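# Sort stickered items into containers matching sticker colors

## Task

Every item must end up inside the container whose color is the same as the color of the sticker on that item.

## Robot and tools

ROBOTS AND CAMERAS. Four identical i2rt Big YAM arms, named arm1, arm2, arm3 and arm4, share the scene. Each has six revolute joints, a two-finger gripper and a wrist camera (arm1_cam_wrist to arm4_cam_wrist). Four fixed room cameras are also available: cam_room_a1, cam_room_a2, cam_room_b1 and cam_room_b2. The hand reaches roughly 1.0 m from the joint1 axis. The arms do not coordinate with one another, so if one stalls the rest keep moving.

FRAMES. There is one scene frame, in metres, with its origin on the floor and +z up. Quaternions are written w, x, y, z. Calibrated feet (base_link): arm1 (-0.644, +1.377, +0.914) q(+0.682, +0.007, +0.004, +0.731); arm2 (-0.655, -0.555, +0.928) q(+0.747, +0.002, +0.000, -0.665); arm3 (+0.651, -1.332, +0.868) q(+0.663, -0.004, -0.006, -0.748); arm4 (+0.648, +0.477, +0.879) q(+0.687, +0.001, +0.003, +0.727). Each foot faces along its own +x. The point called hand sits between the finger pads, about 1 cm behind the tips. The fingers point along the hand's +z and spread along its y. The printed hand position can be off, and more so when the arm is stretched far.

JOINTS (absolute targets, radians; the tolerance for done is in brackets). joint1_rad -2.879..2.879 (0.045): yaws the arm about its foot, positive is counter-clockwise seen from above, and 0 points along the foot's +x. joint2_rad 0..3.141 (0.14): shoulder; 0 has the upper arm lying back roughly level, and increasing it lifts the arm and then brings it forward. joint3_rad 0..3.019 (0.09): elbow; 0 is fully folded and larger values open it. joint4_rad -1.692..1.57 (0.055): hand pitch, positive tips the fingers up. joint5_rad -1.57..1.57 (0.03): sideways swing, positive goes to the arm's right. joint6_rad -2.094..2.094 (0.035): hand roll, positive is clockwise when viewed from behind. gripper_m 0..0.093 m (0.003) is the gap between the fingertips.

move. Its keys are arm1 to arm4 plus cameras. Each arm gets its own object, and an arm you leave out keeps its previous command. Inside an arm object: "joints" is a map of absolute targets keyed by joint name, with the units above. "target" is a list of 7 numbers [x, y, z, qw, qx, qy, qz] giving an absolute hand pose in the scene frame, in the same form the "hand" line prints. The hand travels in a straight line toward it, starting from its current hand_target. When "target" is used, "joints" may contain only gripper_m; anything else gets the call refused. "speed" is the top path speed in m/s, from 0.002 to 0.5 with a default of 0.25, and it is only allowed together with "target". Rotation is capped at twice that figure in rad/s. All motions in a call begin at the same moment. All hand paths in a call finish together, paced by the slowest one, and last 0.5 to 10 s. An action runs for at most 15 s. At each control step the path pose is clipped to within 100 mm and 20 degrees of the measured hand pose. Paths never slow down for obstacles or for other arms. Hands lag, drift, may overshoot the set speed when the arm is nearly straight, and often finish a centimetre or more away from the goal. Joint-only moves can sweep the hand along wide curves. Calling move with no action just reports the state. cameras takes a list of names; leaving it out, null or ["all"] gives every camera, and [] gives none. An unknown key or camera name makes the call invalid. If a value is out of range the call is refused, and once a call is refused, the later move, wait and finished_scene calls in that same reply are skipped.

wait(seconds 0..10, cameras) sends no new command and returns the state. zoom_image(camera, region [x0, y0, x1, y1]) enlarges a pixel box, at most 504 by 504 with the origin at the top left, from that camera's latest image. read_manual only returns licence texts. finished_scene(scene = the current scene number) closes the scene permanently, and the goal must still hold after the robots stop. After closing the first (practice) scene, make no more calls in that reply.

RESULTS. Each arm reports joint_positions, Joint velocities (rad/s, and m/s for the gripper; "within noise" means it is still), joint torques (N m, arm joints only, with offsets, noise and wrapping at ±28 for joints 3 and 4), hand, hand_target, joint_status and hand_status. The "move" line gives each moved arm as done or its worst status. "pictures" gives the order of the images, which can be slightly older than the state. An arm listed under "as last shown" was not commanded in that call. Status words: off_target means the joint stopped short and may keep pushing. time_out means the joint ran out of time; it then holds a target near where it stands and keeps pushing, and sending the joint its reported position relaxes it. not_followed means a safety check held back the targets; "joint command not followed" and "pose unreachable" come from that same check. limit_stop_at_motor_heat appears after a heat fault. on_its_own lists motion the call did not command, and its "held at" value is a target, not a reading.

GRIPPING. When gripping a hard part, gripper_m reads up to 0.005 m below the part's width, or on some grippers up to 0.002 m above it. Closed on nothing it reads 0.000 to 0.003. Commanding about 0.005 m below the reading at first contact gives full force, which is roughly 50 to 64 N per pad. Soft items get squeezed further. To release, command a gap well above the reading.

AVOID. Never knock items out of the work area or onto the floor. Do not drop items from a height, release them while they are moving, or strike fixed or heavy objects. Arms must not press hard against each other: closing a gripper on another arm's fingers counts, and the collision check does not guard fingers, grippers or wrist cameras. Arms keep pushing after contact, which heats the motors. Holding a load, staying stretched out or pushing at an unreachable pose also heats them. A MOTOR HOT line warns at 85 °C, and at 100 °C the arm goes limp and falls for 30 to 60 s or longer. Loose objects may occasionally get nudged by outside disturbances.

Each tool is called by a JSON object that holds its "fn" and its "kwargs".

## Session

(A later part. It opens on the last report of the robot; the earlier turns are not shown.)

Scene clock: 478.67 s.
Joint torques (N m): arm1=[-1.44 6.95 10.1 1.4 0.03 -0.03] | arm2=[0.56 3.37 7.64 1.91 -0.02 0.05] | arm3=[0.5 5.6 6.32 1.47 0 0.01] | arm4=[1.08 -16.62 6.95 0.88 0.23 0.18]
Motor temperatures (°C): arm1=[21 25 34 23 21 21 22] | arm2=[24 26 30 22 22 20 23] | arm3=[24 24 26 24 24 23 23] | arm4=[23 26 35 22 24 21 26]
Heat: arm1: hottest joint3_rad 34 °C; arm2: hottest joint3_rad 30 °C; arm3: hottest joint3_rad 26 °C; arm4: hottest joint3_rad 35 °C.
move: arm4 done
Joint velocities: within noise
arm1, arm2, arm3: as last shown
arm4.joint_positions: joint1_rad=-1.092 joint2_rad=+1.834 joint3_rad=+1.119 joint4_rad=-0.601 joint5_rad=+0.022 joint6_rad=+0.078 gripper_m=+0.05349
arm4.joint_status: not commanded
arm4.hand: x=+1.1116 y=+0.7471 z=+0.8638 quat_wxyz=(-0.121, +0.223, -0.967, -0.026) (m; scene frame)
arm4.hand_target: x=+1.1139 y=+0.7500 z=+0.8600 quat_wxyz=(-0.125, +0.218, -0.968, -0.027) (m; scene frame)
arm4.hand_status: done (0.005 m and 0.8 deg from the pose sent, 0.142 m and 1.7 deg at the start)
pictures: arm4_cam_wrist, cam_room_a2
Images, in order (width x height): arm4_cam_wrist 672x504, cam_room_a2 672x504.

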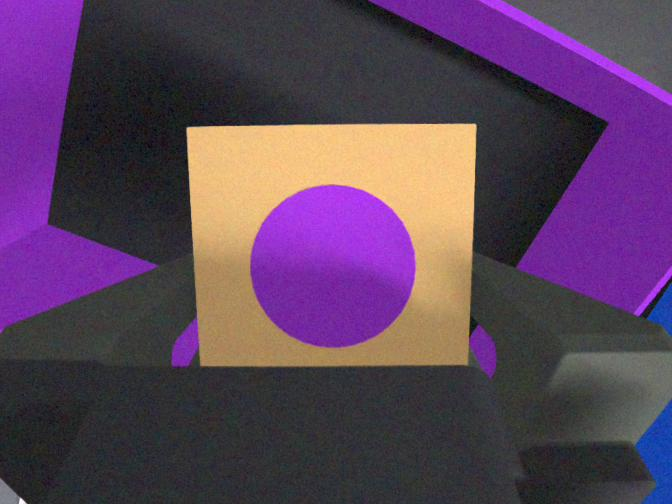

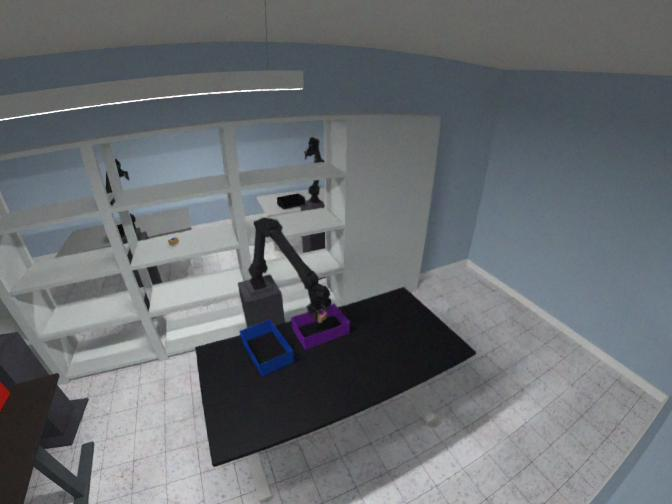

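{"fn": "move", "kwargs": {"arm4": {"target":[1.14,0.75,0.80,-0.125,0.218,-0.968,-0.027],"speed":0.15}, "cameras": ["arm4_cam_wrist","cam_room_a2"]}}

{"fn": "zoom_image", "kwargs": {"camera": "cam_room_a2", "region": [270, 260, 370, 360]}}

{"fn": "move", "kwargs": {"arm4": {"target":[1.14,0.75,0.765,-0.125,0.218,-0.968,-0.027],"speed":0.08}, "cameras": ["arm4_cam_wrist","cam_room_a2"]}}

{"fn": "zoom_image", "kwargs": {"camera": "cam_room_a2", "region": [270, 260, 370, 360]}}

Scene clock: 488.33 s.
Joint torques (N m): arm1=[-2.43 5.95 10.13 1.37 0 0.01] | arm2=[0.62 3.31 7.65 1.96 -0.01 0.03] | arm3=[0.62 5.48 6.35 1.52 0 -0.01] | arm4=[0.15 -18.84 8.47 0.9 0.02 -0.05]
Motor temperatures (°C): arm1=[21 25 34 23 21 21 22] | arm2=[24 26 30 22 22 20 23] | arm3=[24 24 26 24 24 23 23] | arm4=[23 25 34 22 24 21 26]
Heat: arm1: hottest joint3_rad 34 °C; arm2: hottest joint3_rad 30 °C; arm3: hottest joint3_rad 26 °C; arm4: hottest joint3_rad 34 °C.
move: arm4 off_target
Joint velocities: within noise
arm1, arm2, arm3: as last shown
arm4.joint_positions: joint1_rad=-1.108 joint2_rad=+1.994 joint3_rad=+1.129 joint4_rad=-0.491 joint5_rad=+0.022 joint6_rad=+0.078 gripper_m=+0.05349
arm4.joint_status: not commanded
arm4.hand: x=+1.1184 y=+0.7411 z=+0.7909 quat_wxyz=(-0.103, +0.216, -0.971, -0.020) (m; scene frame)
arm4.hand_target: x=+1.1393 y=+0.7495 z=+0.8006 quat_wxyz=(-0.125, +0.218, -0.968, -0.027) (m; scene frame)
arm4.hand_status: off_target (0.025 m and 2.7 deg from the pose sent, 0.070 m and 0.8 deg at the start)
pictures: arm4_cam_wrist, cam_room_a2
Images, in order (width x height): arm4_cam_wrist 672x504, cam_room_a2 672x504.

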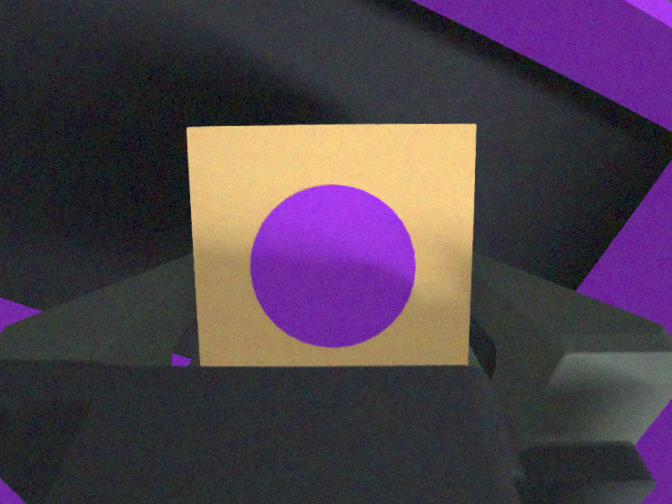

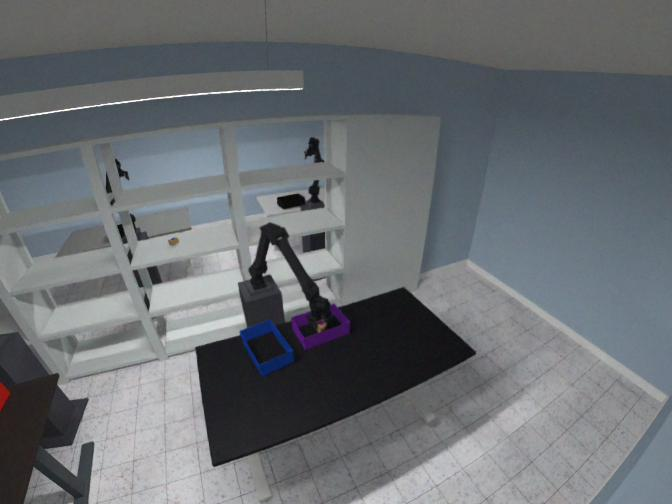

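Scaled by 5.040.

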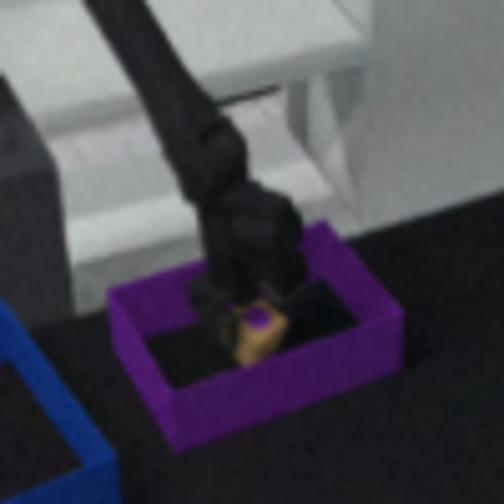

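Scene clock: 489.43 s.
Joint torques (N m): arm1=[-1.79 6.77 10.04 1.42 -0.02 -0.02] | arm2=[0.5 3.31 7.65 1.89 -0.03 0.04] | arm3=[0.5 5.54 6.34 1.44 0.01 0] | arm4=[0.62 -17.96 7.8 0.94 0.02 -0.08]
Motor temperatures (°C): arm1=[21 25 34 23 21 21 22] | arm2=[24 26 30 22 22 20 23] | arm3=[24 24 26 24 24 23 23] | arm4=[23 25 34 22 24 21 26]
Heat: arm1: hottest joint3_rad 34 °C; arm2: hottest joint3_rad 30 °C; arm3: hottest joint3_rad 26 °C; arm4: hottest joint3_rad 34 °C.
move: arm4 off_target
Joint velocities: within noise
arm1, arm2, arm3: as last shown
arm4.joint_positions: joint1_rad=-1.108 joint2_rad=+2.054 joint3_rad=+1.129 joint4_rad=-0.417 joint5_rad=+0.022 joint6_rad=+0.078 gripper_m=+0.05349
arm4.joint_status: not commanded
arm4.hand: x=+1.1219 y=+0.7430 z=+0.7638 quat_wxyz=(-0.110, +0.216, -0.970, -0.022) (m; scene frame)
arm4.hand_target: x=+1.1394 y=+0.7496 z=+0.7655 quat_wxyz=(-0.125, +0.218, -0.968, -0.027) (m; scene frame)
arm4.hand_status: off_target (0.019 m and 1.9 deg from the pose sent, 0.035 m and 2.6 deg at the start)
pictures: arm4_cam_wrist, cam_room_a2
Images, in order (width x height): arm4_cam_wrist 672x504, cam_room_a2 672x504.

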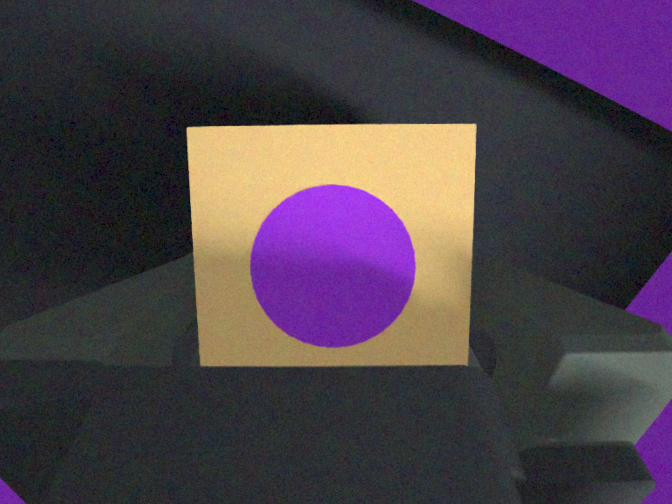

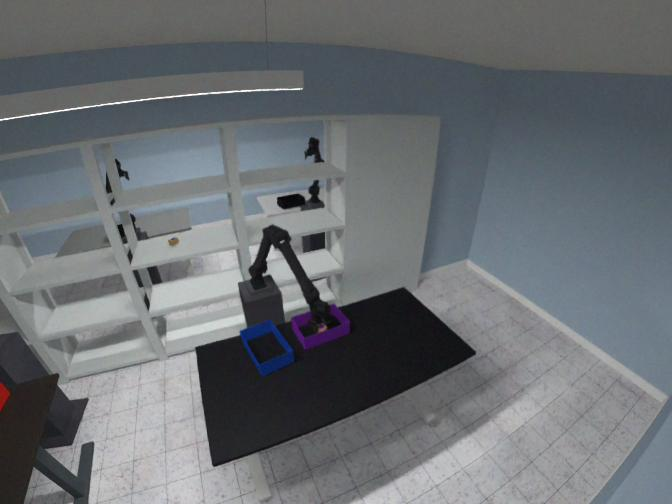

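Scaled by 5.040.

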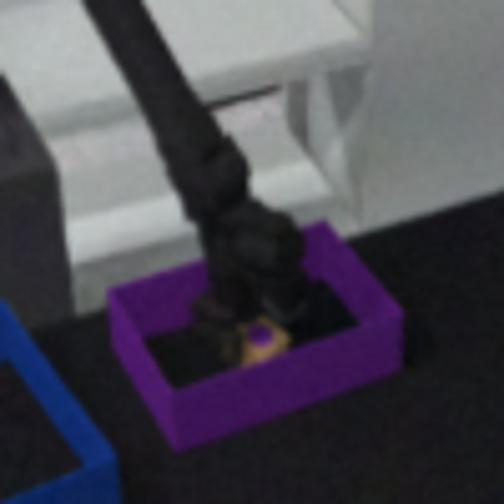

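{"fn": "move", "kwargs": {"arm4": {"target":[1.14,0.75,0.745,-0.125,0.218,-0.968,-0.027],"speed":0.05}, "cameras": []}}

{"fn": "move", "kwargs": {"arm4": {"target":[1.14,0.75,0.735,-0.125,0.218,-0.968,-0.027],"speed":0.05}, "cameras": ["arm4_cam_wrist"]}}

Scene clock: 494.23 s.
Joint torques (N m): arm1=[-2.02 6.77 9.99 1.16 0 0.02] | arm2=[0.56 3.37 7.65 1.91 -0.02 0.04] | arm3=[0.44 5.36 6.31 1.48 0.01 0.01] | arm4=[0.26 -17.85 7.54 0.87 0.03 -0.04]
Motor temperatures (°C): arm1=[21 25 34 23 21 21 22] | arm2=[24 26 30 22 22 20 23] | arm3=[24 24 26 24 24 23 23] | arm4=[23 25 34 22 24 21 26]
Heat: arm1: hottest joint3_rad 34 °C; arm2: hottest joint3_rad 30 °C; arm3: hottest joint3_rad 26 °C; arm4: hottest joint3_rad 34 °C.
move: arm4 off_target
Joint velocities: within noise
arm1, arm2, arm3: as last shown
arm4.joint_positions: joint1_rad=-1.108 joint2_rad=+2.092 joint3_rad=+1.130 joint4_rad=-0.376 joint5_rad=+0.022 joint6_rad=+0.078 gripper_m=+0.05349
arm4.joint_status: not commanded
arm4.hand: x=+1.1225 y=+0.7434 z=+0.7464 quat_wxyz=(-0.112, +0.216, -0.970, -0.022) (m; scene frame)
arm4.hand_target: x=+1.1395 y=+0.7496 z=+0.7456 quat_wxyz=(-0.125, +0.218, -0.968, -0.027) (m; scene frame)
arm4.hand_status: off_target (0.019 m and 1.6 deg from the pose sent, 0.027 m and 1.9 deg at the start)
pictures: none
No camera images: "cameras" was empty.

Scene clock: 495.20 s.
Joint torques (N m): arm1=[-1.9 6.24 9.95 1.17 0.01 0.02] | arm2=[0.62 3.49 7.64 1.89 -0.03 0.05] | arm3=[0.38 5.6 6.34 1.47 -0.01 0] | arm4=[0.32 -16.67 7.43 0.9 0.02 -0.06]
Motor temperatures (°C): arm1=[21 25 34 23 21 21 22] | arm2=[24 26 30 22 22 20 23] | arm3=[24 24 26 24 24 23 23] | arm4=[23 25 34 22 24 21 26]
Heat: arm1: hottest joint3_rad 34 °C; arm2: hottest joint3_rad 30 °C; arm3: hottest joint3_rad 26 °C; arm4: hottest joint3_rad 34 °C.
move: arm4 off_target
Joint velocities: within noise
arm1.joint_positions: joint1_rad=-2.243 joint2_rad=+0.494 joint3_rad=+1.378 joint4_rad=-1.489 joint5_rad=-0.005 joint6_rad=+0.007 gripper_m=+0.08994
arm1.joint_status: not commanded
arm1.hand: x=-0.4981 y=+1.2815 z=+1.4358 quat_wxyz=(-0.438, -0.265, -0.849, +0.136) (m; scene frame)
arm1.hand_target: x=-0.5002 y=+1.2829 z=+1.4424 quat_wxyz=(-0.439, -0.264, -0.848, +0.137) (m; scene frame)
arm1.hand_status: not commanded
arm2.joint_positions: joint1_rad=+2.113 joint2_rad=+0.500 joint3_rad=+1.411 joint4_rad=-1.487 joint5_rad=-0.001 joint6_rad=-0.011 gripper_m=+0.09289
arm2.joint_status: not commanded
arm2.hand: x=-0.5261 y=-0.4567 z=+1.4671 quat_wxyz=(-0.454, +0.289, -0.829, -0.153) (m; scene frame)
arm2.hand_target: x=-0.5259 y=-0.4569 z=+1.4596 quat_wxyz=(-0.444, +0.291, -0.834, -0.149) (m; scene frame)
arm2.hand_status: not commanded
arm3.joint_positions: joint1_rad=-1.390 joint2_rad=+0.404 joint3_rad=+1.400 joint4_rad=-1.294 joint5_rad=+0.000 joint6_rad=-0.006 gripper_m=+0.09401
arm3.joint_status: not commanded
arm3.hand: x=+0.5055 y=-1.3318 z=+1.4570 quat_wxyz=(-0.022, -0.804, -0.022, +0.594) (m; scene frame)
arm3.hand_target: x=+0.5076 y=-1.3303 z=+1.4560 quat_wxyz=(-0.020, -0.805, -0.016, +0.593) (m; scene frame)
arm3.hand_status: not commanded
arm4.joint_positions: joint1_rad=-1.108 joint2_rad=+2.100 joint3_rad=+1.136 joint4_rad=-0.354 joint5_rad=+0.022 joint6_rad=+0.078 gripper_m=+0.05349
arm4.joint_status: not commanded
arm4.hand: x=+1.1284 y=+0.7467 z=+0.7452 quat_wxyz=(-0.121, +0.216, -0.969, -0.025) (m; scene frame)
arm4.hand_target: x=+1.1394 y=+0.7496 z=+0.7354 quat_wxyz=(-0.125, +0.218, -0.968, -0.027) (m; scene frame)
arm4.hand_status: off_target (0.016 m and 0.5 deg from the pose sent, 0.022 m and 1.7 deg at the start)
pictures: arm4_cam_wrist
Images, in order (width x height): arm4_cam_wrist 672x504.

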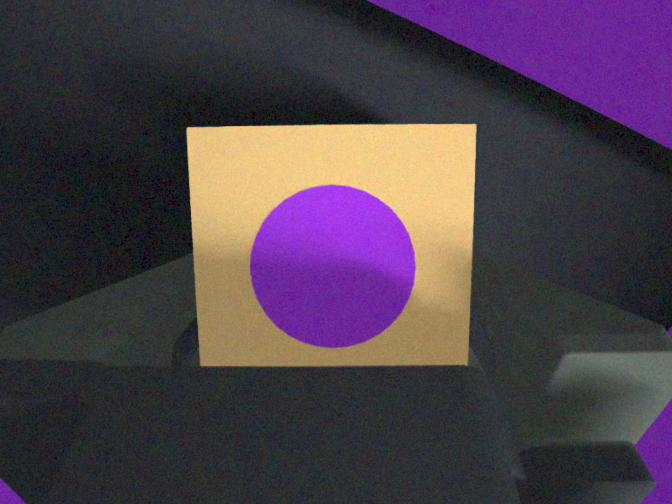

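{"fn": "move", "kwargs": {"arm4": {"joints":{"gripper_m":0.075}}, "cameras": []}}

{"fn": "move", "kwargs": {"arm4": {"target":[1.135,0.748,0.95,-0.125,0.218,-0.968,-0.027],"speed":0.2}, "cameras": ["arm4_cam_wrist"]}}

Scene clock: 499.30 s.
Joint torques (N m): arm1=[-2.08 6.07 10.11 1.28 -0.02 -0.02] | arm2=[0.67 3.37 7.62 1.91 -0.02 0.05] | arm3=[0.5 5.48 6.37 1.48 0 0] | arm4=[0.32 -16.91 7.42 0.99 0 -0.08]
Motor temperatures (°C): arm1=[21 25 34 23 21 21 22] | arm2=[24 26 30 22 22 20 23] | arm3=[24 24 26 24 24 23 23] | arm4=[23 25 33 22 24 21 26]
Heat: arm1: hottest joint3_rad 34 °C; arm2: hottest joint3_rad 30 °C; arm3: hottest joint3_rad 26 °C; arm4: hottest joint3_rad 33 °C.
move: arm4 done
Joint velocities: within noise
arm1, arm2, arm3: as last shown
arm4.joint_positions: joint1_rad=-1.108 joint2_rad=+2.105 joint3_rad=+1.136 joint4_rad=-0.354 joint5_rad=+0.022 joint6_rad=+0.078 gripper_m=+0.07491
arm4.joint_status: all done
arm4.hand: x=+1.1271 y=+0.7460 z=+0.7424 quat_wxyz=(-0.119, +0.216, -0.969, -0.025) (m; scene frame)
arm4.hand_target: x=+1.1393 y=+0.7496 z=+0.7352 quat_wxyz=(-0.125, +0.218, -0.968, -0.027) (m; scene frame)
arm4.hand_status: not commanded
pictures: none
No camera images: "cameras" was empty.

Scene clock: 501.07 s.
Joint torques (N m): arm1=[-2.14 6.48 10.04 1.13 -0.03 0.02] | arm2=[0.5 3.31 7.65 1.89 -0.02 0.06] | arm3=[0.5 5.36 6.37 1.47 0 0.01] | arm4=[0.32 -17.32 10.14 0.12 0.01 -0.06]
Motor temperatures (°C): arm1=[21 25 34 23 21 21 22] | arm2=[24 26 30 22 22 20 23] | arm3=[24 24 26 24 24 23 23] | arm4=[23 25 33 22 24 21 26]
Heat: arm1: hottest joint3_rad 34 °C; arm2: hottest joint3_rad 30 °C; arm3: hottest joint3_rad 26 °C; arm4: hottest joint3_rad 33 °C.
move: arm4 off_target
Joint velocities: within noise
arm1, arm2, arm3: as last shown
arm4.joint_positions: joint1_rad=-1.108 joint2_rad=+1.743 joint3_rad=+1.225 joint4_rad=-0.813 joint5_rad=+0.022 joint6_rad=+0.078 gripper_m=+0.07491
arm4.joint_status: not commanded
arm4.hand: x=+1.1229 y=+0.7437 z=+0.9381 quat_wxyz=(-0.115, +0.216, -0.969, -0.023) (m; scene frame)
arm4.hand_target: x=+1.1347 y=+0.7478 z=+0.9502 quat_wxyz=(-0.125, +0.218, -0.968, -0.027) (m; scene frame)
arm4.hand_status: off_target (0.018 m and 1.3 deg from the pose sent, 0.208 m and 0.8 deg at the start)
pictures: arm4_cam_wrist
Images, in order (width x height): arm4_cam_wrist 672x504.

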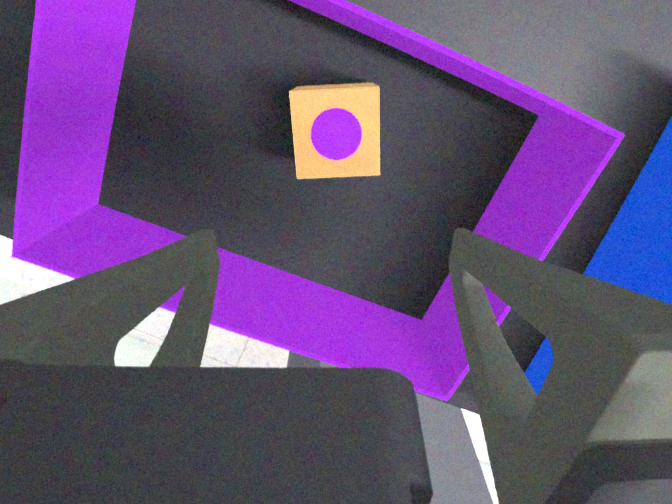

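{"fn": "move", "kwargs": {"arm4": {"joints":{"joint2_rad":0.5,"joint3_rad":1.4,"joint4_rad":-1.5,"joint5_rad":0,"joint6_rad":0,"gripper_m":0.093}}, "arm3": {"joints":{"joint1_rad":0}}, "cameras": []}}

{"fn": "move", "kwargs": {"arm4": {"joints":{"joint1_rad":2.195}}, "arm3": {"joints":{"joint1_rad":1.69,"joint2_rad":1.245,"joint3_rad":1.338,"joint4_rad":-1.0}}, "cameras": ["arm3_cam_wrist"]}}

{"fn": "move", "kwargs": {"arm4": {"joints":{"joint2_rad":0.8365,"joint3_rad":0.744,"joint4_rad":-0.78}}, "cameras": []}}

{"fn": "move", "kwargs": {"arm4": {"target":[-0.02,-0.055,1.1,0.1091,0.8906,0.2998,-0.3242],"speed":0.35}, "cameras": ["arm4_cam_wrist"]}}

Scene clock: 553.47 s.
Joint torques (N m): arm1=[-1.96 6.24 10.21 1.43 -0.01 0.02] | arm2=[0.56 3.43 7.62 1.88 -0.02 0.05] | arm3=[1.96 5.77 6.22 1.46 0 0.02] | arm4=[0.67 4.66 7.41 0.92 -0.06 -0.11]
Motor temperatures (°C): arm1=[21 25 34 23 21 21 22] | arm2=[23 25 30 22 22 20 23] | arm3=[24 24 26 23 24 23 23] | arm4=[23 26 37 22 24 21 25]
Heat: arm1: hottest joint3_rad 34 °C; arm2: hottest joint3_rad 30 °C; arm3: hottest joint3_rad 26 °C; arm4: hottest joint3_rad 37 °C.
move: arm3 done; arm4 done
Joint velocities: within noise
arm1, arm2: as last shown
arm3.joint_positions: joint1_rad=-0.010 joint2_rad=+0.404 joint3_rad=+1.400 joint4_rad=-1.294 joint5_rad=+0.001 joint6_rad=-0.006 gripper_m=+0.09402
arm3.joint_status: all done
arm3.hand: x=+0.6308 y=-1.4672 z=+1.4590 quat_wxyz=(-0.395, -0.601, -0.529, +0.451) (m; scene frame)
arm3.hand_target: x=+0.6326 y=-1.4653 z=+1.4580 quat_wxyz=(-0.398, -0.600, -0.531, +0.448) (m; scene frame)
arm3.hand_status: not commanded
arm4.joint_positions: joint1_rad=-1.108 joint2_rad=+0.499 joint3_rad=+1.389 joint4_rad=-1.489 joint5_rad=+0.003 joint6_rad=+0.014 gripper_m=+0.09289
arm4.joint_status: all done
arm4.hand: x=+0.7958 y=+0.5611 z=+1.4063 quat_wxyz=(-0.448, +0.221, -0.858, -0.121) (m; scene frame)
arm4.hand_target: x=+0.7935 y=+0.5595 z=+1.4088 quat_wxyz=(-0.449, +0.225, -0.857, -0.118) (m; scene frame)
arm4.hand_status: not commanded
pictures: none
No camera images: "cameras" was empty.

Scene clock: 555.90 s.
Joint torques (N m): arm1=[-1.49 6.12 10.17 1.25 -0.01 0.05] | arm2=[0.67 3.43 7.66 1.91 -0.01 0.04] | arm3=[1.26 -11.99 10.47 1.43 0.07 0] | arm4=[0.79 4.6 7.31 0.9 0.08 -0.06]
Motor temperatures (°C): arm1=[21 25 34 23 21 21 22] | arm2=[23 25 30 22 22 20 23] | arm3=[24 24 26 23 24 23 23] | arm4=[23 26 36 22 24 21 25]
Heat: arm1: hottest joint3_rad 34 °C; arm2: hottest joint3_rad 30 °C; arm3: hottest joint3_rad 26 °C; arm4: hottest joint3_rad 36 °C.
move: arm3 done; arm4 done
Joint velocities: within noise
arm1, arm2: as last shown
arm3.joint_positions: joint1_rad=+1.688 joint2_rad=+1.255 joint3_rad=+1.326 joint4_rad=-1.006 joint5_rad=-0.001 joint6_rad=-0.005 gripper_m=+0.09402
arm3.joint_status: all done
arm3.hand: x=+1.1476 y=-1.3291 z=+1.2071 quat_wxyz=(-0.313, +0.003, -0.950, +0.007) (m; scene frame)
arm3.hand_target: x=+1.1487 y=-1.3281 z=+1.2192 quat_wxyz=(-0.326, +0.001, -0.945, +0.007) (m; scene frame)
arm3.hand_status: not commanded
arm4.joint_positions: joint1_rad=+2.190 joint2_rad=+0.499 joint3_rad=+1.389 joint4_rad=-1.489 joint5_rad=+0.001 joint6_rad=+0.013 gripper_m=+0.09294
arm4.joint_status: all done
arm4.hand: x=+0.5198 y=+0.3751 z=+1.4082 quat_wxyz=(+0.158, +0.835, +0.287, -0.442) (m; scene frame)
arm4.hand_target: x=+0.5226 y=+0.3762 z=+1.4108 quat_wxyz=(+0.157, +0.833, +0.295, -0.442) (m; scene frame)
arm4.hand_status: not commanded
pictures: arm3_cam_wrist
Images, in order (width x height): arm3_cam_wrist 672x504.

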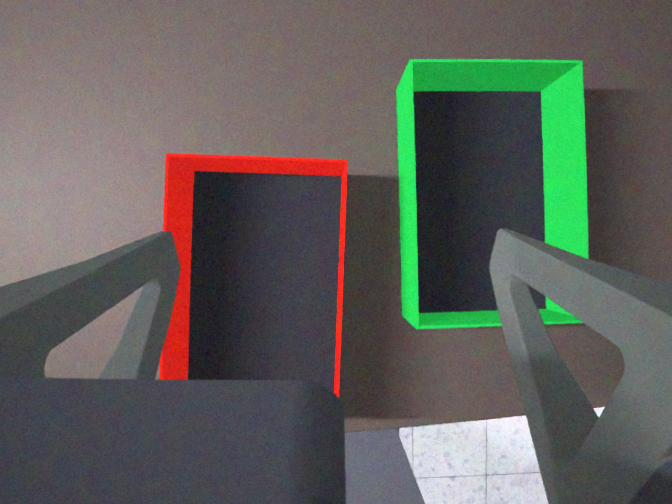

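Scene clock: 557.27 s.
Joint torques (N m): arm1=[-1.85 6.12 10.26 1.24 -0.05 0] | arm2=[0.62 3.43 7.65 1.89 -0.02 0.04] | arm3=[1.2 -11.99 10.47 1.42 0.08 0] | arm4=[1.73 -4.6 9.29 1.54 0.06 -0.08]
Motor temperatures (°C): arm1=[21 25 34 23 21 21 22] | arm2=[23 25 30 22 22 20 23] | arm3=[24 24 26 23 24 23 23] | arm4=[23 26 36 22 24 21 25]
Heat: arm1: hottest joint3_rad 34 °C; arm2: hottest joint3_rad 30 °C; arm3: hottest joint3_rad 26 °C; arm4: hottest joint3_rad 36 °C.
move: arm4 done
Joint velocities: within noise
arm1, arm2, arm3: as last shown
arm4.joint_positions: joint1_rad=+2.190 joint2_rad=+0.843 joint3_rad=+0.746 joint4_rad=-0.797 joint5_rad=+0.001 joint6_rad=+0.013 gripper_m=+0.09294
arm4.joint_status: all done
arm4.hand: x=+0.3706 y=+0.2556 z=+1.1095 quat_wxyz=(+0.113, +0.891, +0.307, -0.315) (m; scene frame)
arm4.hand_target: x=+0.3702 y=+0.2529 z=+1.1132 quat_wxyz=(+0.115, +0.885, +0.313, -0.325) (m; scene frame)
arm4.hand_status: not commanded
pictures: none
No camera images: "cameras" was empty.

Scene clock: 559.70 s.
Joint torques (N m): arm1=[-1.85 6.48 10.15 1.17 0 0.03] | arm2=[0.73 3.31 7.64 1.92 -0.02 0.05] | arm3=[1.2 -11.93 10.48 1.4 0.07 0] | arm4=[1.03 -24.59 13.31 0.7 0.2 0.11]
Motor temperatures (°C): arm1=[21 25 34 23 21 21 22] | arm2=[23 25 30 22 22 20 23] | arm3=[24 24 26 23 24 23 23] | arm4=[23 26 36 22 24 21 25]
Heat: arm1: hottest joint3_rad 34 °C; arm2: hottest joint3_rad 30 °C; arm3: hottest joint3_rad 26 °C; arm4: hottest joint3_rad 36 °C.
move: arm4 off_target
Joint velocities: within noise
arm1, arm2, arm3: as last shown
arm4.joint_positions: joint1_rad=+2.190 joint2_rad=+2.230 joint3_rad=+2.274 joint4_rad=-0.935 joint5_rad=+0.014 joint6_rad=+0.013 gripper_m=+0.09294
arm4.joint_status: not commanded
arm4.hand: x=-0.0121 y=-0.0484 z=+1.0959 quat_wxyz=(+0.107, +0.891, +0.304, -0.318) (m; scene frame)
arm4.hand_target: x=-0.0193 y=-0.0547 z=+1.0999 quat_wxyz=(+0.110, +0.890, +0.300, -0.325) (m; scene frame)
arm4.hand_status: off_target (0.011 m and 0.9 deg from the pose sent, 0.499 m and 1.3 deg at the start)
pictures: arm4_cam_wrist
Images, in order (width x height): arm4_cam_wrist 672x504.

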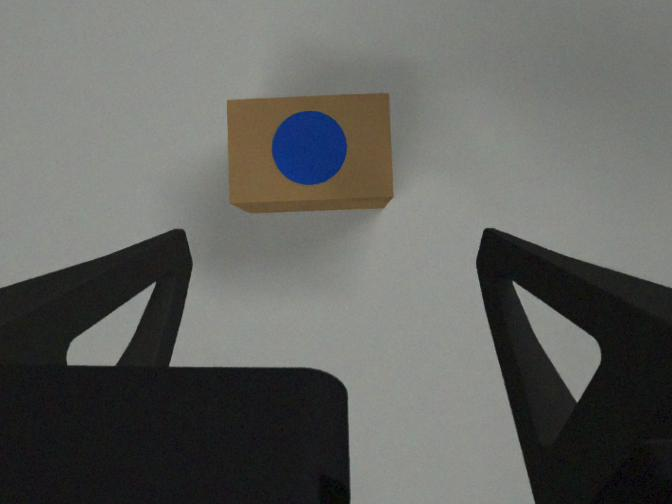

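{"fn": "move", "kwargs": {"arm4": {"target":[-0.046,-0.089,1.06,0.1091,0.8906,0.2998,-0.3242],"speed":0.15}, "cameras": []}}

{"fn": "move", "kwargs": {"arm4": {"target":[-0.044,-0.087,1.005,0.1091,0.8906,0.2998,-0.3242],"speed":0.1}, "cameras": ["arm4_cam_wrist"]}}

Scene clock: 569.13 s.
Joint torques (N m): arm1=[-1.61 5.89 9.98 1.24 -0.01 0.03] | arm2=[0.67 3.37 7.66 1.91 -0.01 0.04] | arm3=[1.26 -11.99 10.45 1.39 0.07 0] | arm4=[1.73 -26.75 13.33 0.64 0.19 0.18]
Motor temperatures (°C): arm1=[21 25 34 23 21 21 22] | arm2=[23 25 30 22 22 20 23] | arm3=[24 24 27 23 24 23 23] | arm4=[23 26 38 22 24 21 25]
Heat: arm1: hottest joint3_rad 34 °C; arm2: hottest joint3_rad 30 °C; arm3: hottest joint3_rad 27 °C; arm4: hottest joint3_rad 38 °C.
move: arm4 done
Joint velocities: within noise
arm1, arm2, arm3: as last shown
arm4.joint_positions: joint1_rad=+2.196 joint2_rad=+2.428 joint3_rad=+2.532 joint4_rad=-0.993 joint5_rad=+0.023 joint6_rad=+0.017 gripper_m=+0.09294
arm4.joint_status: not commanded
arm4.hand: x=-0.0439 y=-0.0789 z=+1.0587 quat_wxyz=(+0.105, +0.891, +0.304, -0.320) (m; scene frame)
arm4.hand_target: x=-0.0453 y=-0.0886 z=+1.0598 quat_wxyz=(+0.110, +0.890, +0.300, -0.325) (m; scene frame)
arm4.hand_status: done (0.010 m and 0.8 deg from the pose sent, 0.064 m and 0.9 deg at the start)
pictures: none
No camera images: "cameras" was empty.

Scene clock: 570.20 s.
Joint torques (N m): arm1=[-1.67 6.36 10.14 1.13 -0.01 0.02] | arm2=[0.73 3.43 7.62 1.88 -0.03 0.05] | arm3=[1.2 -11.93 10.48 1.42 0.07 0] | arm4=[1.32 -29.22 8.76 1.52 0.16 0.16]
Motor temperatures (°C): arm1=[21 25 34 23 21 21 22] | arm2=[23 25 30 22 22 20 23] | arm3=[24 24 27 23 24 23 23] | arm4=[23 26 38 22 24 21 25]
Heat: arm1: hottest joint3_rad 34 °C; arm2: hottest joint3_rad 30 °C; arm3: hottest joint3_rad 27 °C; arm4: hottest joint3_rad 38 °C.
move: arm4 done
Joint velocities: within noise
arm1.joint_positions: joint1_rad=-2.243 joint2_rad=+0.494 joint3_rad=+1.378 joint4_rad=-1.489 joint5_rad=-0.005 joint6_rad=+0.007 gripper_m=+0.08994
arm1.joint_status: not commanded
arm1.hand: x=-0.4981 y=+1.2815 z=+1.4358 quat_wxyz=(-0.438, -0.265, -0.849, +0.136) (m; scene frame)
arm1.hand_target: x=-0.5002 y=+1.2829 z=+1.4424 quat_wxyz=(-0.439, -0.264, -0.848, +0.137) (m; scene frame)
arm1.hand_status: not commanded
arm2.joint_positions: joint1_rad=+2.113 joint2_rad=+0.500 joint3_rad=+1.411 joint4_rad=-1.487 joint5_rad=-0.001 joint6_rad=-0.011 gripper_m=+0.09289
arm2.joint_status: not commanded
arm2.hand: x=-0.5261 y=-0.4567 z=+1.4671 quat_wxyz=(-0.454, +0.289, -0.829, -0.153) (m; scene frame)
arm2.hand_target: x=-0.5259 y=-0.4569 z=+1.4596 quat_wxyz=(-0.444, +0.291, -0.834, -0.149) (m; scene frame)
arm2.hand_status: not commanded
arm3: as last shown
arm4.joint_positions: joint1_rad=+2.201 joint2_rad=+2.425 joint3_rad=+2.407 joint4_rad=-0.858 joint5_rad=+0.024 joint6_rad=+0.017 gripper_m=+0.09294
arm4.joint_status: not commanded
arm4.hand: x=-0.0449 y=-0.0842 z=+1.0144 quat_wxyz=(+0.107, +0.889, +0.305, -0.326) (m; scene frame)
arm4.hand_target: x=-0.0438 y=-0.0870 z=+1.0052 quat_wxyz=(+0.109, +0.891, +0.300, -0.324) (m; scene frame)
arm4.hand_status: done (0.010 m and 0.6 deg from the pose sent, 0.054 m and 0.8 deg at the start)
pictures: arm4_cam_wrist
Images, in order (width x height): arm4_cam_wrist 672x504.

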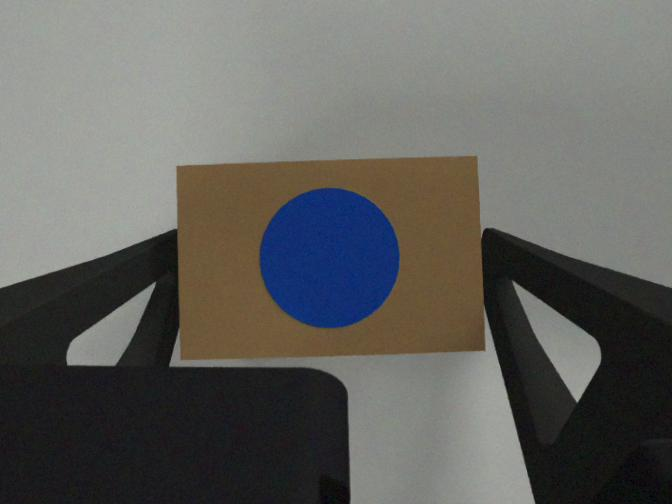

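{"fn": "move", "kwargs": {"arm4": {"joints":{"gripper_m":0.058}}, "cameras": []}}

{"fn": "move", "kwargs": {"arm4": {"target":[-0.03,-0.075,1.09,0.1091,0.8906,0.2998,-0.3242],"speed":0.2}, "cameras": ["arm4_cam_wrist"]}}

{"fn": "move", "kwargs": {"arm4": {"target":[0.37,0.253,1.11,0.1091,0.8906,0.2998,-0.3242],"speed":0.4}, "cameras": []}}

{"fn": "move", "kwargs": {"arm4": {"joints":{"joint2_rad":0.5,"joint3_rad":1.4,"joint4_rad":-1.5,"joint5_rad":0,"joint6_rad":0}}, "cameras": []}}

{"fn": "move", "kwargs": {"arm4": {"joints":{"joint1_rad":-1.807}}, "cameras": []}}

{"fn": "move", "kwargs": {"arm4": {"joints":{"joint2_rad":1.444,"joint3_rad":0.81,"joint4_rad":-0.413}}, "cameras": ["arm4_cam_wrist","cam_room_a2"]}}

{"fn": "zoom_image", "kwargs": {"camera": "cam_room_a2", "region": [220, 250, 360, 390]}}

Scene clock: 588.37 s.
Joint torques (N m): arm1=[-2.14 6.59 10.1 1.18 -0.02 0.02] | arm2=[0.62 3.31 7.64 1.91 -0.02 0.04] | arm3=[1.32 -11.87 10.44 1.42 0.09 0] | arm4=[1.26 -29.04 8.69 1.57 0.12 0.18]
Motor temperatures (°C): arm1=[21 25 34 23 21 21 22] | arm2=[23 25 30 22 22 20 23] | arm3=[24 24 28 23 24 23 23] | arm4=[22 30 36 22 24 21 25]
Heat: arm1: hottest joint3_rad 34 °C; arm2: hottest joint3_rad 30 °C; arm3: hottest joint3_rad 28 °C; arm4: hottest joint3_rad 36 °C.
move: arm4 off_target
Joint velocities: within noise
arm1, arm2, arm3: as last shown
arm4.joint_positions: joint1_rad=+2.201 joint2_rad=+2.425 joint3_rad=+2.407 joint4_rad=-0.858 joint5_rad=+0.024 joint6_rad=+0.017 gripper_m=+0.06948
arm4.joint_status: gripper_m off_target (ended at +0.06951, target +0.05800)
arm4.hand: x=-0.0449 y=-0.0842 z=+1.0144 quat_wxyz=(+0.107, +0.889, +0.305, -0.326) (m; scene frame)
arm4.hand_target: x=-0.0438 y=-0.0870 z=+1.0051 quat_wxyz=(+0.109, +0.891, +0.300, -0.324) (m; scene frame)
arm4.hand_status: not commanded
pictures: none
No camera images: "cameras" was empty.

Scene clock: 589.63 s.
Joint torques (N m): arm1=[-1.55 6.36 10.13 1.39 0 0] | arm2=[0.56 3.31 7.66 1.88 -0.02 0.04] | arm3=[1.32 -11.81 10.47 1.42 0.08 0] | arm4=[0.73 -29.68 13.23 0.84 0.11 0.16]
Motor temperatures (°C): arm1=[21 25 34 23 21 21 22] | arm2=[23 25 30 22 22 20 23] | arm3=[24 24 28 23 24 23 23] | arm4=[22 30 37 22 24 21 25]
Heat: arm1: hottest joint3_rad 34 °C; arm2: hottest joint3_rad 30 °C; arm3: hottest joint3_rad 28 °C; arm4: hottest joint3_rad 37 °C.
move: arm4 off_target
Joint velocities: within noise
arm1, arm2, arm3: as last shown
arm4.joint_positions: joint1_rad=+2.201 joint2_rad=+2.359 joint3_rad=+2.409 joint4_rad=-0.982 joint5_rad=+0.024 joint6_rad=+0.017 gripper_m=+0.06948
arm4.joint_status: not commanded
arm4.hand: x=-0.0254 y=-0.0682 z=+1.0533 quat_wxyz=(+0.098, +0.897, +0.308, -0.301) (m; scene frame)
arm4.hand_target: x=-0.0286 y=-0.0740 z=+1.0899 quat_wxyz=(+0.110, +0.890, +0.300, -0.325) (m; scene frame)
arm4.hand_status: off_target (0.038 m and 3.2 deg from the pose sent, 0.078 m and 0.6 deg at the start)
pictures: arm4_cam_wrist
Images, in order (width x height): arm4_cam_wrist 672x504.

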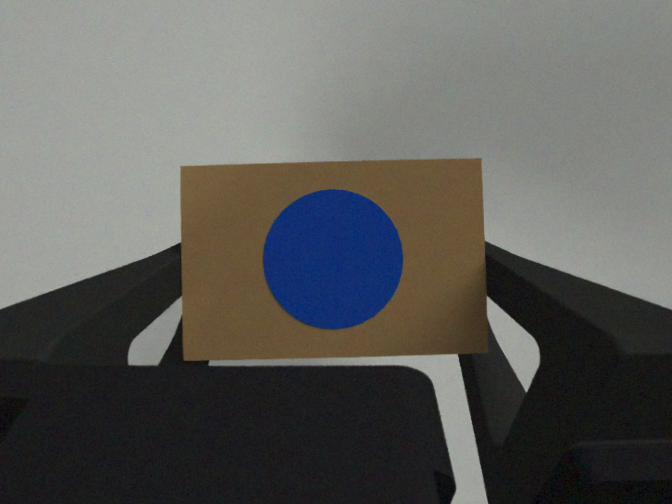

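Scene clock: 591.70 s.
Joint torques (N m): arm1=[-1.85 6.01 10.14 1.24 -0.02 0] | arm2=[0.5 3.49 7.64 1.89 -0.02 0.05] | arm3=[1.2 -12.04 10.48 1.39 0.07 0] | arm4=[0.79 -3.55 9.57 0.79 0.21 0.19]
Motor temperatures (°C): arm1=[21 25 34 23 21 21 22] | arm2=[23 25 30 22 22 20 23] | arm3=[24 24 28 23 24 23 23] | arm4=[22 30 37 22 24 21 25]
Heat: arm1: hottest joint3_rad 34 °C; arm2: hottest joint3_rad 30 °C; arm3: hottest joint3_rad 28 °C; arm4: hottest joint3_rad 37 °C.
move: arm4 done
Joint velocities: within noise
arm1, arm2, arm3: as last shown
arm4.joint_positions: joint1_rad=+2.201 joint2_rad=+0.830 joint3_rad=+0.740 joint4_rad=-0.768 joint5_rad=+0.026 joint6_rad=+0.020 gripper_m=+0.06948
arm4.joint_status: not commanded
arm4.hand: x=+0.3682 y=+0.2545 z=+1.1152 quat_wxyz=(+0.110, +0.886, +0.302, -0.334) (m; scene frame)
arm4.hand_target: x=+0.3701 y=+0.2531 z=+1.1099 quat_wxyz=(+0.109, +0.891, +0.300, -0.324) (m; scene frame)
arm4.hand_status: done (0.006 m and 1.3 deg from the pose sent, 0.513 m and 3.2 deg at the start)
pictures: none
No camera images: "cameras" was empty.

Scene clock: 593.23 s.
Joint torques (N m): arm1=[-1.79 6.77 10 1.29 -0.02 0.01] | arm2=[0.5 3.31 7.65 1.92 -0.02 0.05] | arm3=[1.14 -12.04 10.51 1.44 0.08 0] | arm4=[1.61 5.01 8.69 0.94 -0.01 -0.09]
Motor temperatures (°C): arm1=[21 25 34 23 21 21 22] | arm2=[23 25 30 22 22 20 23] | arm3=[24 24 29 23 24 23 23] | arm4=[22 30 37 22 24 21 25]
Heat: arm1: hottest joint3_rad 34 °C; arm2: hottest joint3_rad 30 °C; arm3: hottest joint3_rad 29 °C; arm4: hottest joint3_rad 37 °C.
move: arm4 done
Joint velocities: within noise
arm1, arm2: as last shown
arm3.joint_positions: joint1_rad=+1.688 joint2_rad=+1.255 joint3_rad=+1.326 joint4_rad=-1.006 joint5_rad=-0.001 joint6_rad=-0.005 gripper_m=+0.09402
arm3.joint_status: not commanded
arm3.hand: x=+1.1476 y=-1.3291 z=+1.2071 quat_wxyz=(-0.313, +0.003, -0.950, +0.007) (m; scene frame)
arm3.hand_target: x=+1.1487 y=-1.3281 z=+1.2192 quat_wxyz=(-0.326, +0.001, -0.945, +0.007) (m; scene frame)
arm3.hand_status: not commanded
arm4.joint_positions: joint1_rad=+2.201 joint2_rad=+0.493 joint3_rad=+1.373 joint4_rad=-1.490 joint5_rad=+0.003 joint6_rad=+0.014 gripper_m=+0.06948
arm4.joint_status: all done
arm4.hand: x=+0.5204 y=+0.3740 z=+1.4019 quat_wxyz=(+0.158, +0.836, +0.291, -0.437) (m; scene frame)
arm4.hand_target: x=+0.5240 y=+0.3745 z=+1.4110 quat_wxyz=(+0.160, +0.830, +0.300, -0.441) (m; scene frame)
arm4.hand_status: not commanded
pictures: none
No camera images: "cameras" was empty.

Scene clock: 595.90 s.
Joint torques (N m): arm1=[-1.73 6.42 10.04 1.18 0.01 0.01] | arm2=[0.56 3.31 7.64 1.89 -0.02 0.05] | arm3=[1.38 -11.93 10.43 1.39 0.07 0.01] | arm4=[0.32 4.54 8.61 0.92 0.04 -0.09]
Motor temperatures (°C): arm1=[21 25 34 23 21 21 21] | arm2=[23 25 30 22 22 20 23] | arm3=[24 24 29 23 24 23 23] | arm4=[22 29 36 22 24 21 25]
Heat: arm1: hottest joint3_rad 34 °C; arm2: hottest joint3_rad 30 °C; arm3: hottest joint3_rad 29 °C; arm4: hottest joint3_rad 36 °C.
move: arm4 done
Joint velocities: within noise
arm1, arm2, arm3: as last shown
arm4.joint_positions: joint1_rad=-1.802 joint2_rad=+0.493 joint3_rad=+1.373 joint4_rad=-1.490 joint5_rad=+0.001 joint6_rad=+0.013 gripper_m=+0.06964
arm4.joint_status: all done
arm4.hand: x=+0.8148 y=+0.4494 z=+1.4002 quat_wxyz=(-0.458, -0.082, -0.884, +0.040) (m; scene frame)
arm4.hand_target: x=+0.8118 y=+0.4493 z=+1.4094 quat_wxyz=(-0.463, -0.079, -0.882, +0.044) (m; scene frame)
arm4.hand_status: not commanded
pictures: none
No camera images: "cameras" was empty.

Scene clock: 597.47 s.
Joint torques (N m): arm1=[-2.2 5.83 10.02 1.18 -0.04 0.06] | arm2=[0.56 3.37 7.64 1.92 -0.02 0.05] | arm3=[1.32 -12.04 10.47 1.43 0.08 -0.01] | arm4=[0.09 -10.46 8.92 1.43 0.07 -0.07]
Motor temperatures (°C): arm1=[21 25 34 23 21 21 21] | arm2=[23 25 30 22 22 20 23] | arm3=[24 24 29 23 24 23 23] | arm4=[22 29 36 22 24 21 25]
Heat: arm1: hottest joint3_rad 34 °C; arm2: hottest joint3_rad 30 °C; arm3: hottest joint3_rad 29 °C; arm4: hottest joint3_rad 36 °C.
move: arm4 done
Joint velocities: within noise
arm1, arm2, arm3: as last shown
arm4.joint_positions: joint1_rad=-1.802 joint2_rad=+1.429 joint3_rad=+0.791 joint4_rad=-0.430 joint5_rad=+0.001 joint6_rad=+0.013 gripper_m=+0.06964
arm4.joint_status: all done
arm4.hand: x=+1.1028 y=+0.3966 z=+0.9471 quat_wxyz=(-0.245, -0.090, -0.965, +0.022) (m; scene frame)
arm4.hand_target: x=+1.1137 y=+0.3924 z=+0.9511 quat_wxyz=(-0.256, -0.086, -0.962, +0.025) (m; scene frame)
arm4.hand_status: not commanded
pictures: arm4_cam_wrist, cam_room_a2
Images, in order (width x height): arm4_cam_wrist 672x504, cam_room_a2 672x504.

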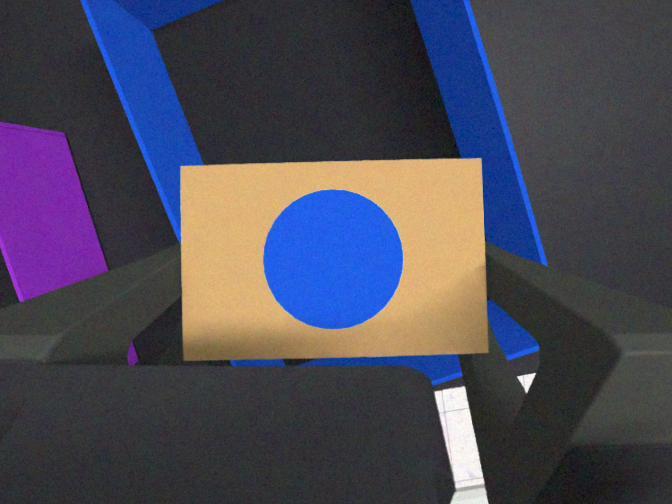

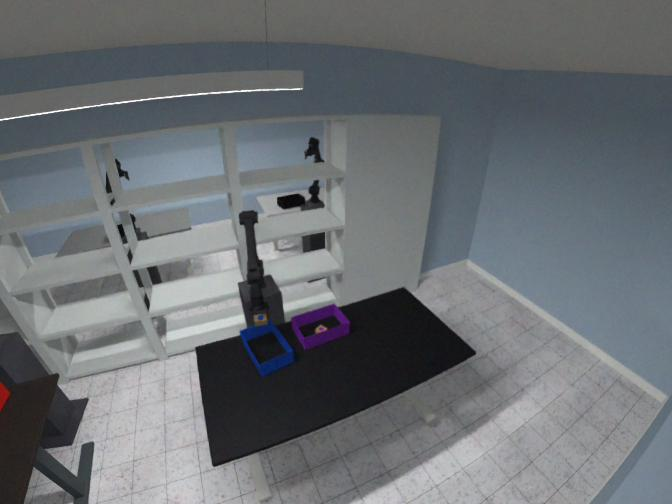

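Scaled by 3.600.

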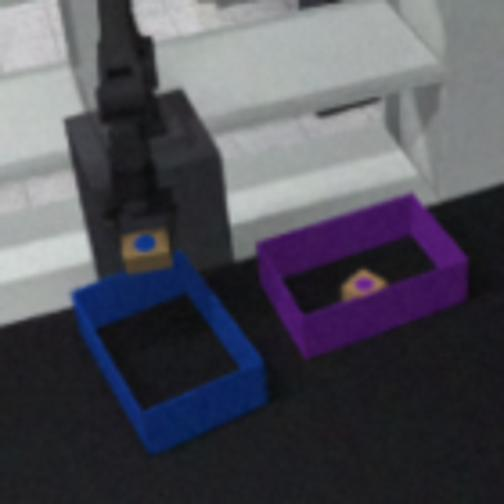

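{"fn": "move", "kwargs": {"arm4": {"target":[1.16,0.392,0.83,-0.2578,-0.0867,-0.962,0.0232],"speed":0.25}, "cameras": ["arm4_cam_wrist"]}}

{"fn": "move", "kwargs": {"arm4": {"target":[1.16,0.392,0.737,-0.2578,-0.0867,-0.962,0.0232],"speed":0.12}, "cameras": ["arm4_cam_wrist"]}}

{"fn": "move", "kwargs": {"arm4": {"joints":{"gripper_m":0.09}}, "cameras": []}}

{"fn": "move", "kwargs": {"arm4": {"target":[1.13,0.397,0.93,-0.2578,-0.0867,-0.962,0.0232],"speed":0.25}, "cameras": ["arm4_cam_wrist"]}}

Scene clock: 606.40 s.
Joint torques (N m): arm1=[-1.38 6.24 10.02 1.22 0.06 0] | arm2=[0.56 3.43 7.65 1.87 -0.01 0.05] | arm3=[1.26 -12.04 10.5 1.43 0.07 0.01] | arm4=[1.73 -15.03 7.64 1.42 0.19 0.07]
Motor temperatures (°C): arm1=[21 24 35 23 21 21 21] | arm2=[23 25 30 22 22 20 23] | arm3=[24 24 29 23 24 23 23] | arm4=[22 28 35 22 24 21 26]
Heat: arm1: hottest joint3_rad 35 °C; arm2: hottest joint3_rad 30 °C; arm3: hottest joint3_rad 29 °C; arm4: hottest joint3_rad 35 °C.
move: arm4 off_target
Joint velocities: within noise
arm1, arm2, arm3: as last shown
arm4.joint_positions: joint1_rad=-1.798 joint2_rad=+1.807 joint3_rad=+0.807 joint4_rad=-0.091 joint5_rad=+0.002 joint6_rad=+0.013 gripper_m=+0.06964
arm4.joint_status: not commanded
arm4.hand: x=+1.1374 y=+0.3919 z=+0.8183 quat_wxyz=(-0.234, -0.089, -0.968, +0.021) (m; scene frame)
arm4.hand_target: x=+1.1592 y=+0.3923 z=+0.8307 quat_wxyz=(-0.258, -0.087, -0.962, +0.023) (m; scene frame)
arm4.hand_status: off_target (0.025 m and 2.8 deg from the pose sent, 0.130 m and 1.5 deg at the start)
pictures: arm4_cam_wrist
Images, in order (width x height): arm4_cam_wrist 672x504.

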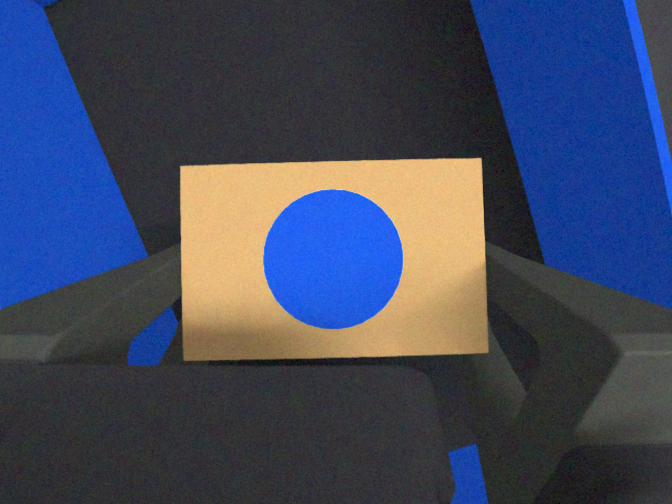

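Scene clock: 607.70 s.
Joint torques (N m): arm1=[-1.79 6.53 10.07 1.33 0.01 0.02] | arm2=[0.5 3.37 7.66 1.91 -0.02 0.04] | arm3=[1.26 -12.04 10.47 1.43 0.08 -0.01] | arm4=[1.32 -13.98 5.41 1.4 0.16 0.11]
Motor temperatures (°C): arm1=[21 24 35 23 21 21 21] | arm2=[23 25 30 22 22 20 23] | arm3=[24 24 29 23 24 23 23] | arm4=[22 28 35 22 24 21 26]
Heat: arm1: hottest joint3_rad 35 °C; arm2: hottest joint3_rad 30 °C; arm3: hottest joint3_rad 29 °C; arm4: hottest joint3_rad 35 °C.
move: arm4 off_target
Joint velocities: within noise
arm1.joint_positions: joint1_rad=-2.243 joint2_rad=+0.494 joint3_rad=+1.378 joint4_rad=-1.489 joint5_rad=-0.005 joint6_rad=+0.007 gripper_m=+0.08994
arm1.joint_status: not commanded
arm1.hand: x=-0.4981 y=+1.2815 z=+1.4358 quat_wxyz=(-0.438, -0.265, -0.849, +0.136) (m; scene frame)
arm1.hand_target: x=-0.5002 y=+1.2829 z=+1.4424 quat_wxyz=(-0.439, -0.264, -0.848, +0.137) (m; scene frame)
arm1.hand_status: not commanded
arm2.joint_positions: joint1_rad=+2.113 joint2_rad=+0.500 joint3_rad=+1.411 joint4_rad=-1.487 joint5_rad=-0.001 joint6_rad=-0.011 gripper_m=+0.09289
arm2.joint_status: not commanded
arm2.hand: x=-0.5261 y=-0.4567 z=+1.4671 quat_wxyz=(-0.454, +0.289, -0.829, -0.153) (m; scene frame)
arm2.hand_target: x=-0.5259 y=-0.4569 z=+1.4596 quat_wxyz=(-0.444, +0.291, -0.834, -0.149) (m; scene frame)
arm2.hand_status: not commanded
arm3: as last shown
arm4.joint_positions: joint1_rad=-1.797 joint2_rad=+2.036 joint3_rad=+0.826 joint4_rad=+0.153 joint5_rad=+0.004 joint6_rad=+0.012 gripper_m=+0.06964
arm4.joint_status: not commanded
arm4.hand: x=+1.1488 y=+0.3895 z=+0.7421 quat_wxyz=(-0.251, -0.088, -0.964, +0.024) (m; scene frame)
arm4.hand_target: x=+1.1596 y=+0.3920 z=+0.7373 quat_wxyz=(-0.258, -0.087, -0.962, +0.023) (m; scene frame)
arm4.hand_status: off_target (0.013 m and 0.8 deg from the pose sent, 0.084 m and 2.8 deg at the start)
pictures: arm4_cam_wrist
Images, in order (width x height): arm4_cam_wrist 672x504.

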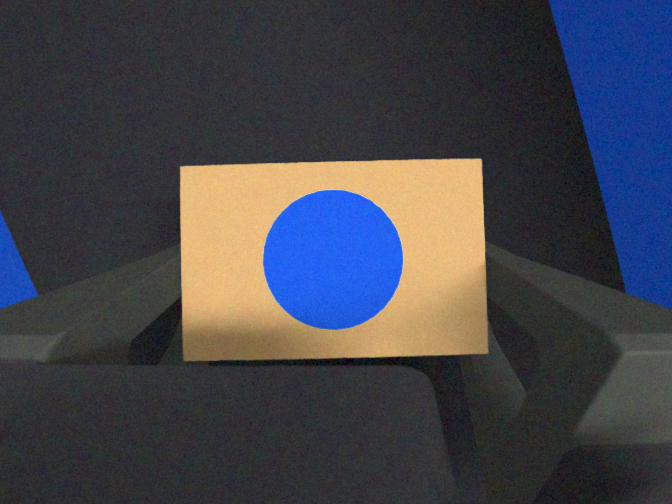

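Scene clock: 608.20 s.
Joint torques (N m): arm1=[-2.32 6.01 10.09 1.21 -0.01 -0.02] | arm2=[0.56 3.31 7.64 1.89 -0.02 0.06] | arm3=[1.26 -11.87 10.5 1.42 0.06 -0.01] | arm4=[1.03 -14.15 5.35 1.32 0.14 0.09]
Motor temperatures (°C): arm1=[21 24 35 23 21 21 21] | arm2=[23 25 30 22 22 20 23] | arm3=[24 24 29 23 24 23 23] | arm4=[22 28 35 22 24 21 26]
Heat: arm1: hottest joint3_rad 35 °C; arm2: hottest joint3_rad 30 °C; arm3: hottest joint3_rad 29 °C; arm4: hottest joint3_rad 35 °C.
move: arm4 done
Joint velocities: within noise
arm1, arm2, arm3: as last shown
arm4.joint_positions: joint1_rad=-1.797 joint2_rad=+2.036 joint3_rad=+0.826 joint4_rad=+0.153 joint5_rad=+0.004 joint6_rad=+0.012 gripper_m=+0.08991
arm4.joint_status: all done
arm4.hand: x=+1.1488 y=+0.3895 z=+0.7421 quat_wxyz=(-0.251, -0.088, -0.964, +0.024) (m; scene frame)
arm4.hand_target: x=+1.1596 y=+0.3920 z=+0.7373 quat_wxyz=(-0.258, -0.087, -0.962, +0.023) (m; scene frame)
arm4.hand_status: not commanded
pictures: none
No camera images: "cameras" was empty.

Scene clock: 609.63 s.
Joint torques (N m): arm1=[-1.61 6.3 9.99 1.24 0.03 0.03] | arm2=[0.73 3.43 7.64 1.92 -0.02 0.06] | arm3=[1.2 -11.99 10.47 1.4 0.07 0] | arm4=[1.26 -12.4 8.54 0.4 0.1 0.1]
Motor temperatures (°C): arm1=[21 24 35 23 21 21 21] | arm2=[23 25 30 22 22 20 23] | arm3=[24 24 29 23 24 23 23] | arm4=[22 28 35 22 24 21 26]
Heat: arm1: hottest joint3_rad 35 °C; arm2: hottest joint3_rad 30 °C; arm3: hottest joint3_rad 29 °C; arm4: hottest joint3_rad 35 °C.
move: arm4 done
Joint velocities: within noise
arm1, arm2, arm3: as last shown
arm4.joint_positions: joint1_rad=-1.797 joint2_rad=+1.514 joint3_rad=+0.804 joint4_rad=-0.335 joint5_rad=+0.004 joint6_rad=+0.012 gripper_m=+0.08991
arm4.joint_status: not commanded
arm4.hand: x=+1.1231 y=+0.3947 z=+0.9258 quat_wxyz=(-0.257, -0.088, -0.962, +0.024) (m; scene frame)
arm4.hand_target: x=+1.1299 y=+0.3969 z=+0.9301 quat_wxyz=(-0.258, -0.087, -0.962, +0.023) (m; scene frame)
arm4.hand_status: done (0.008 m and 0.2 deg from the pose sent, 0.189 m and 0.8 deg at the start)
pictures: arm4_cam_wrist
Images, in order (width x height): arm4_cam_wrist 672x504.

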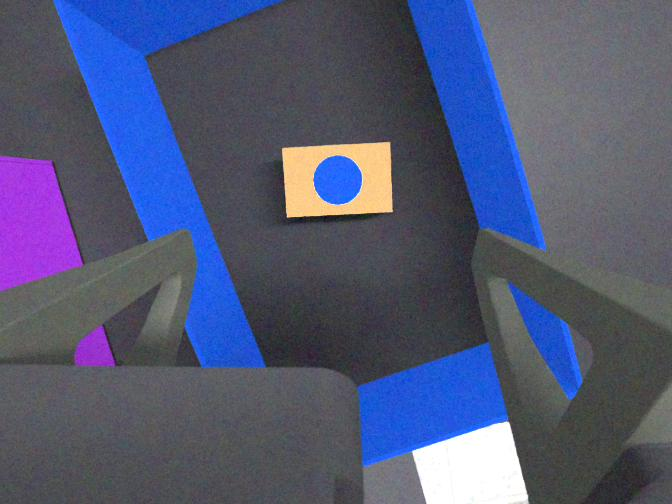

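{"fn": "finished_scene", "kwargs": {"scene": 1}}

The scene is finished: the task was done.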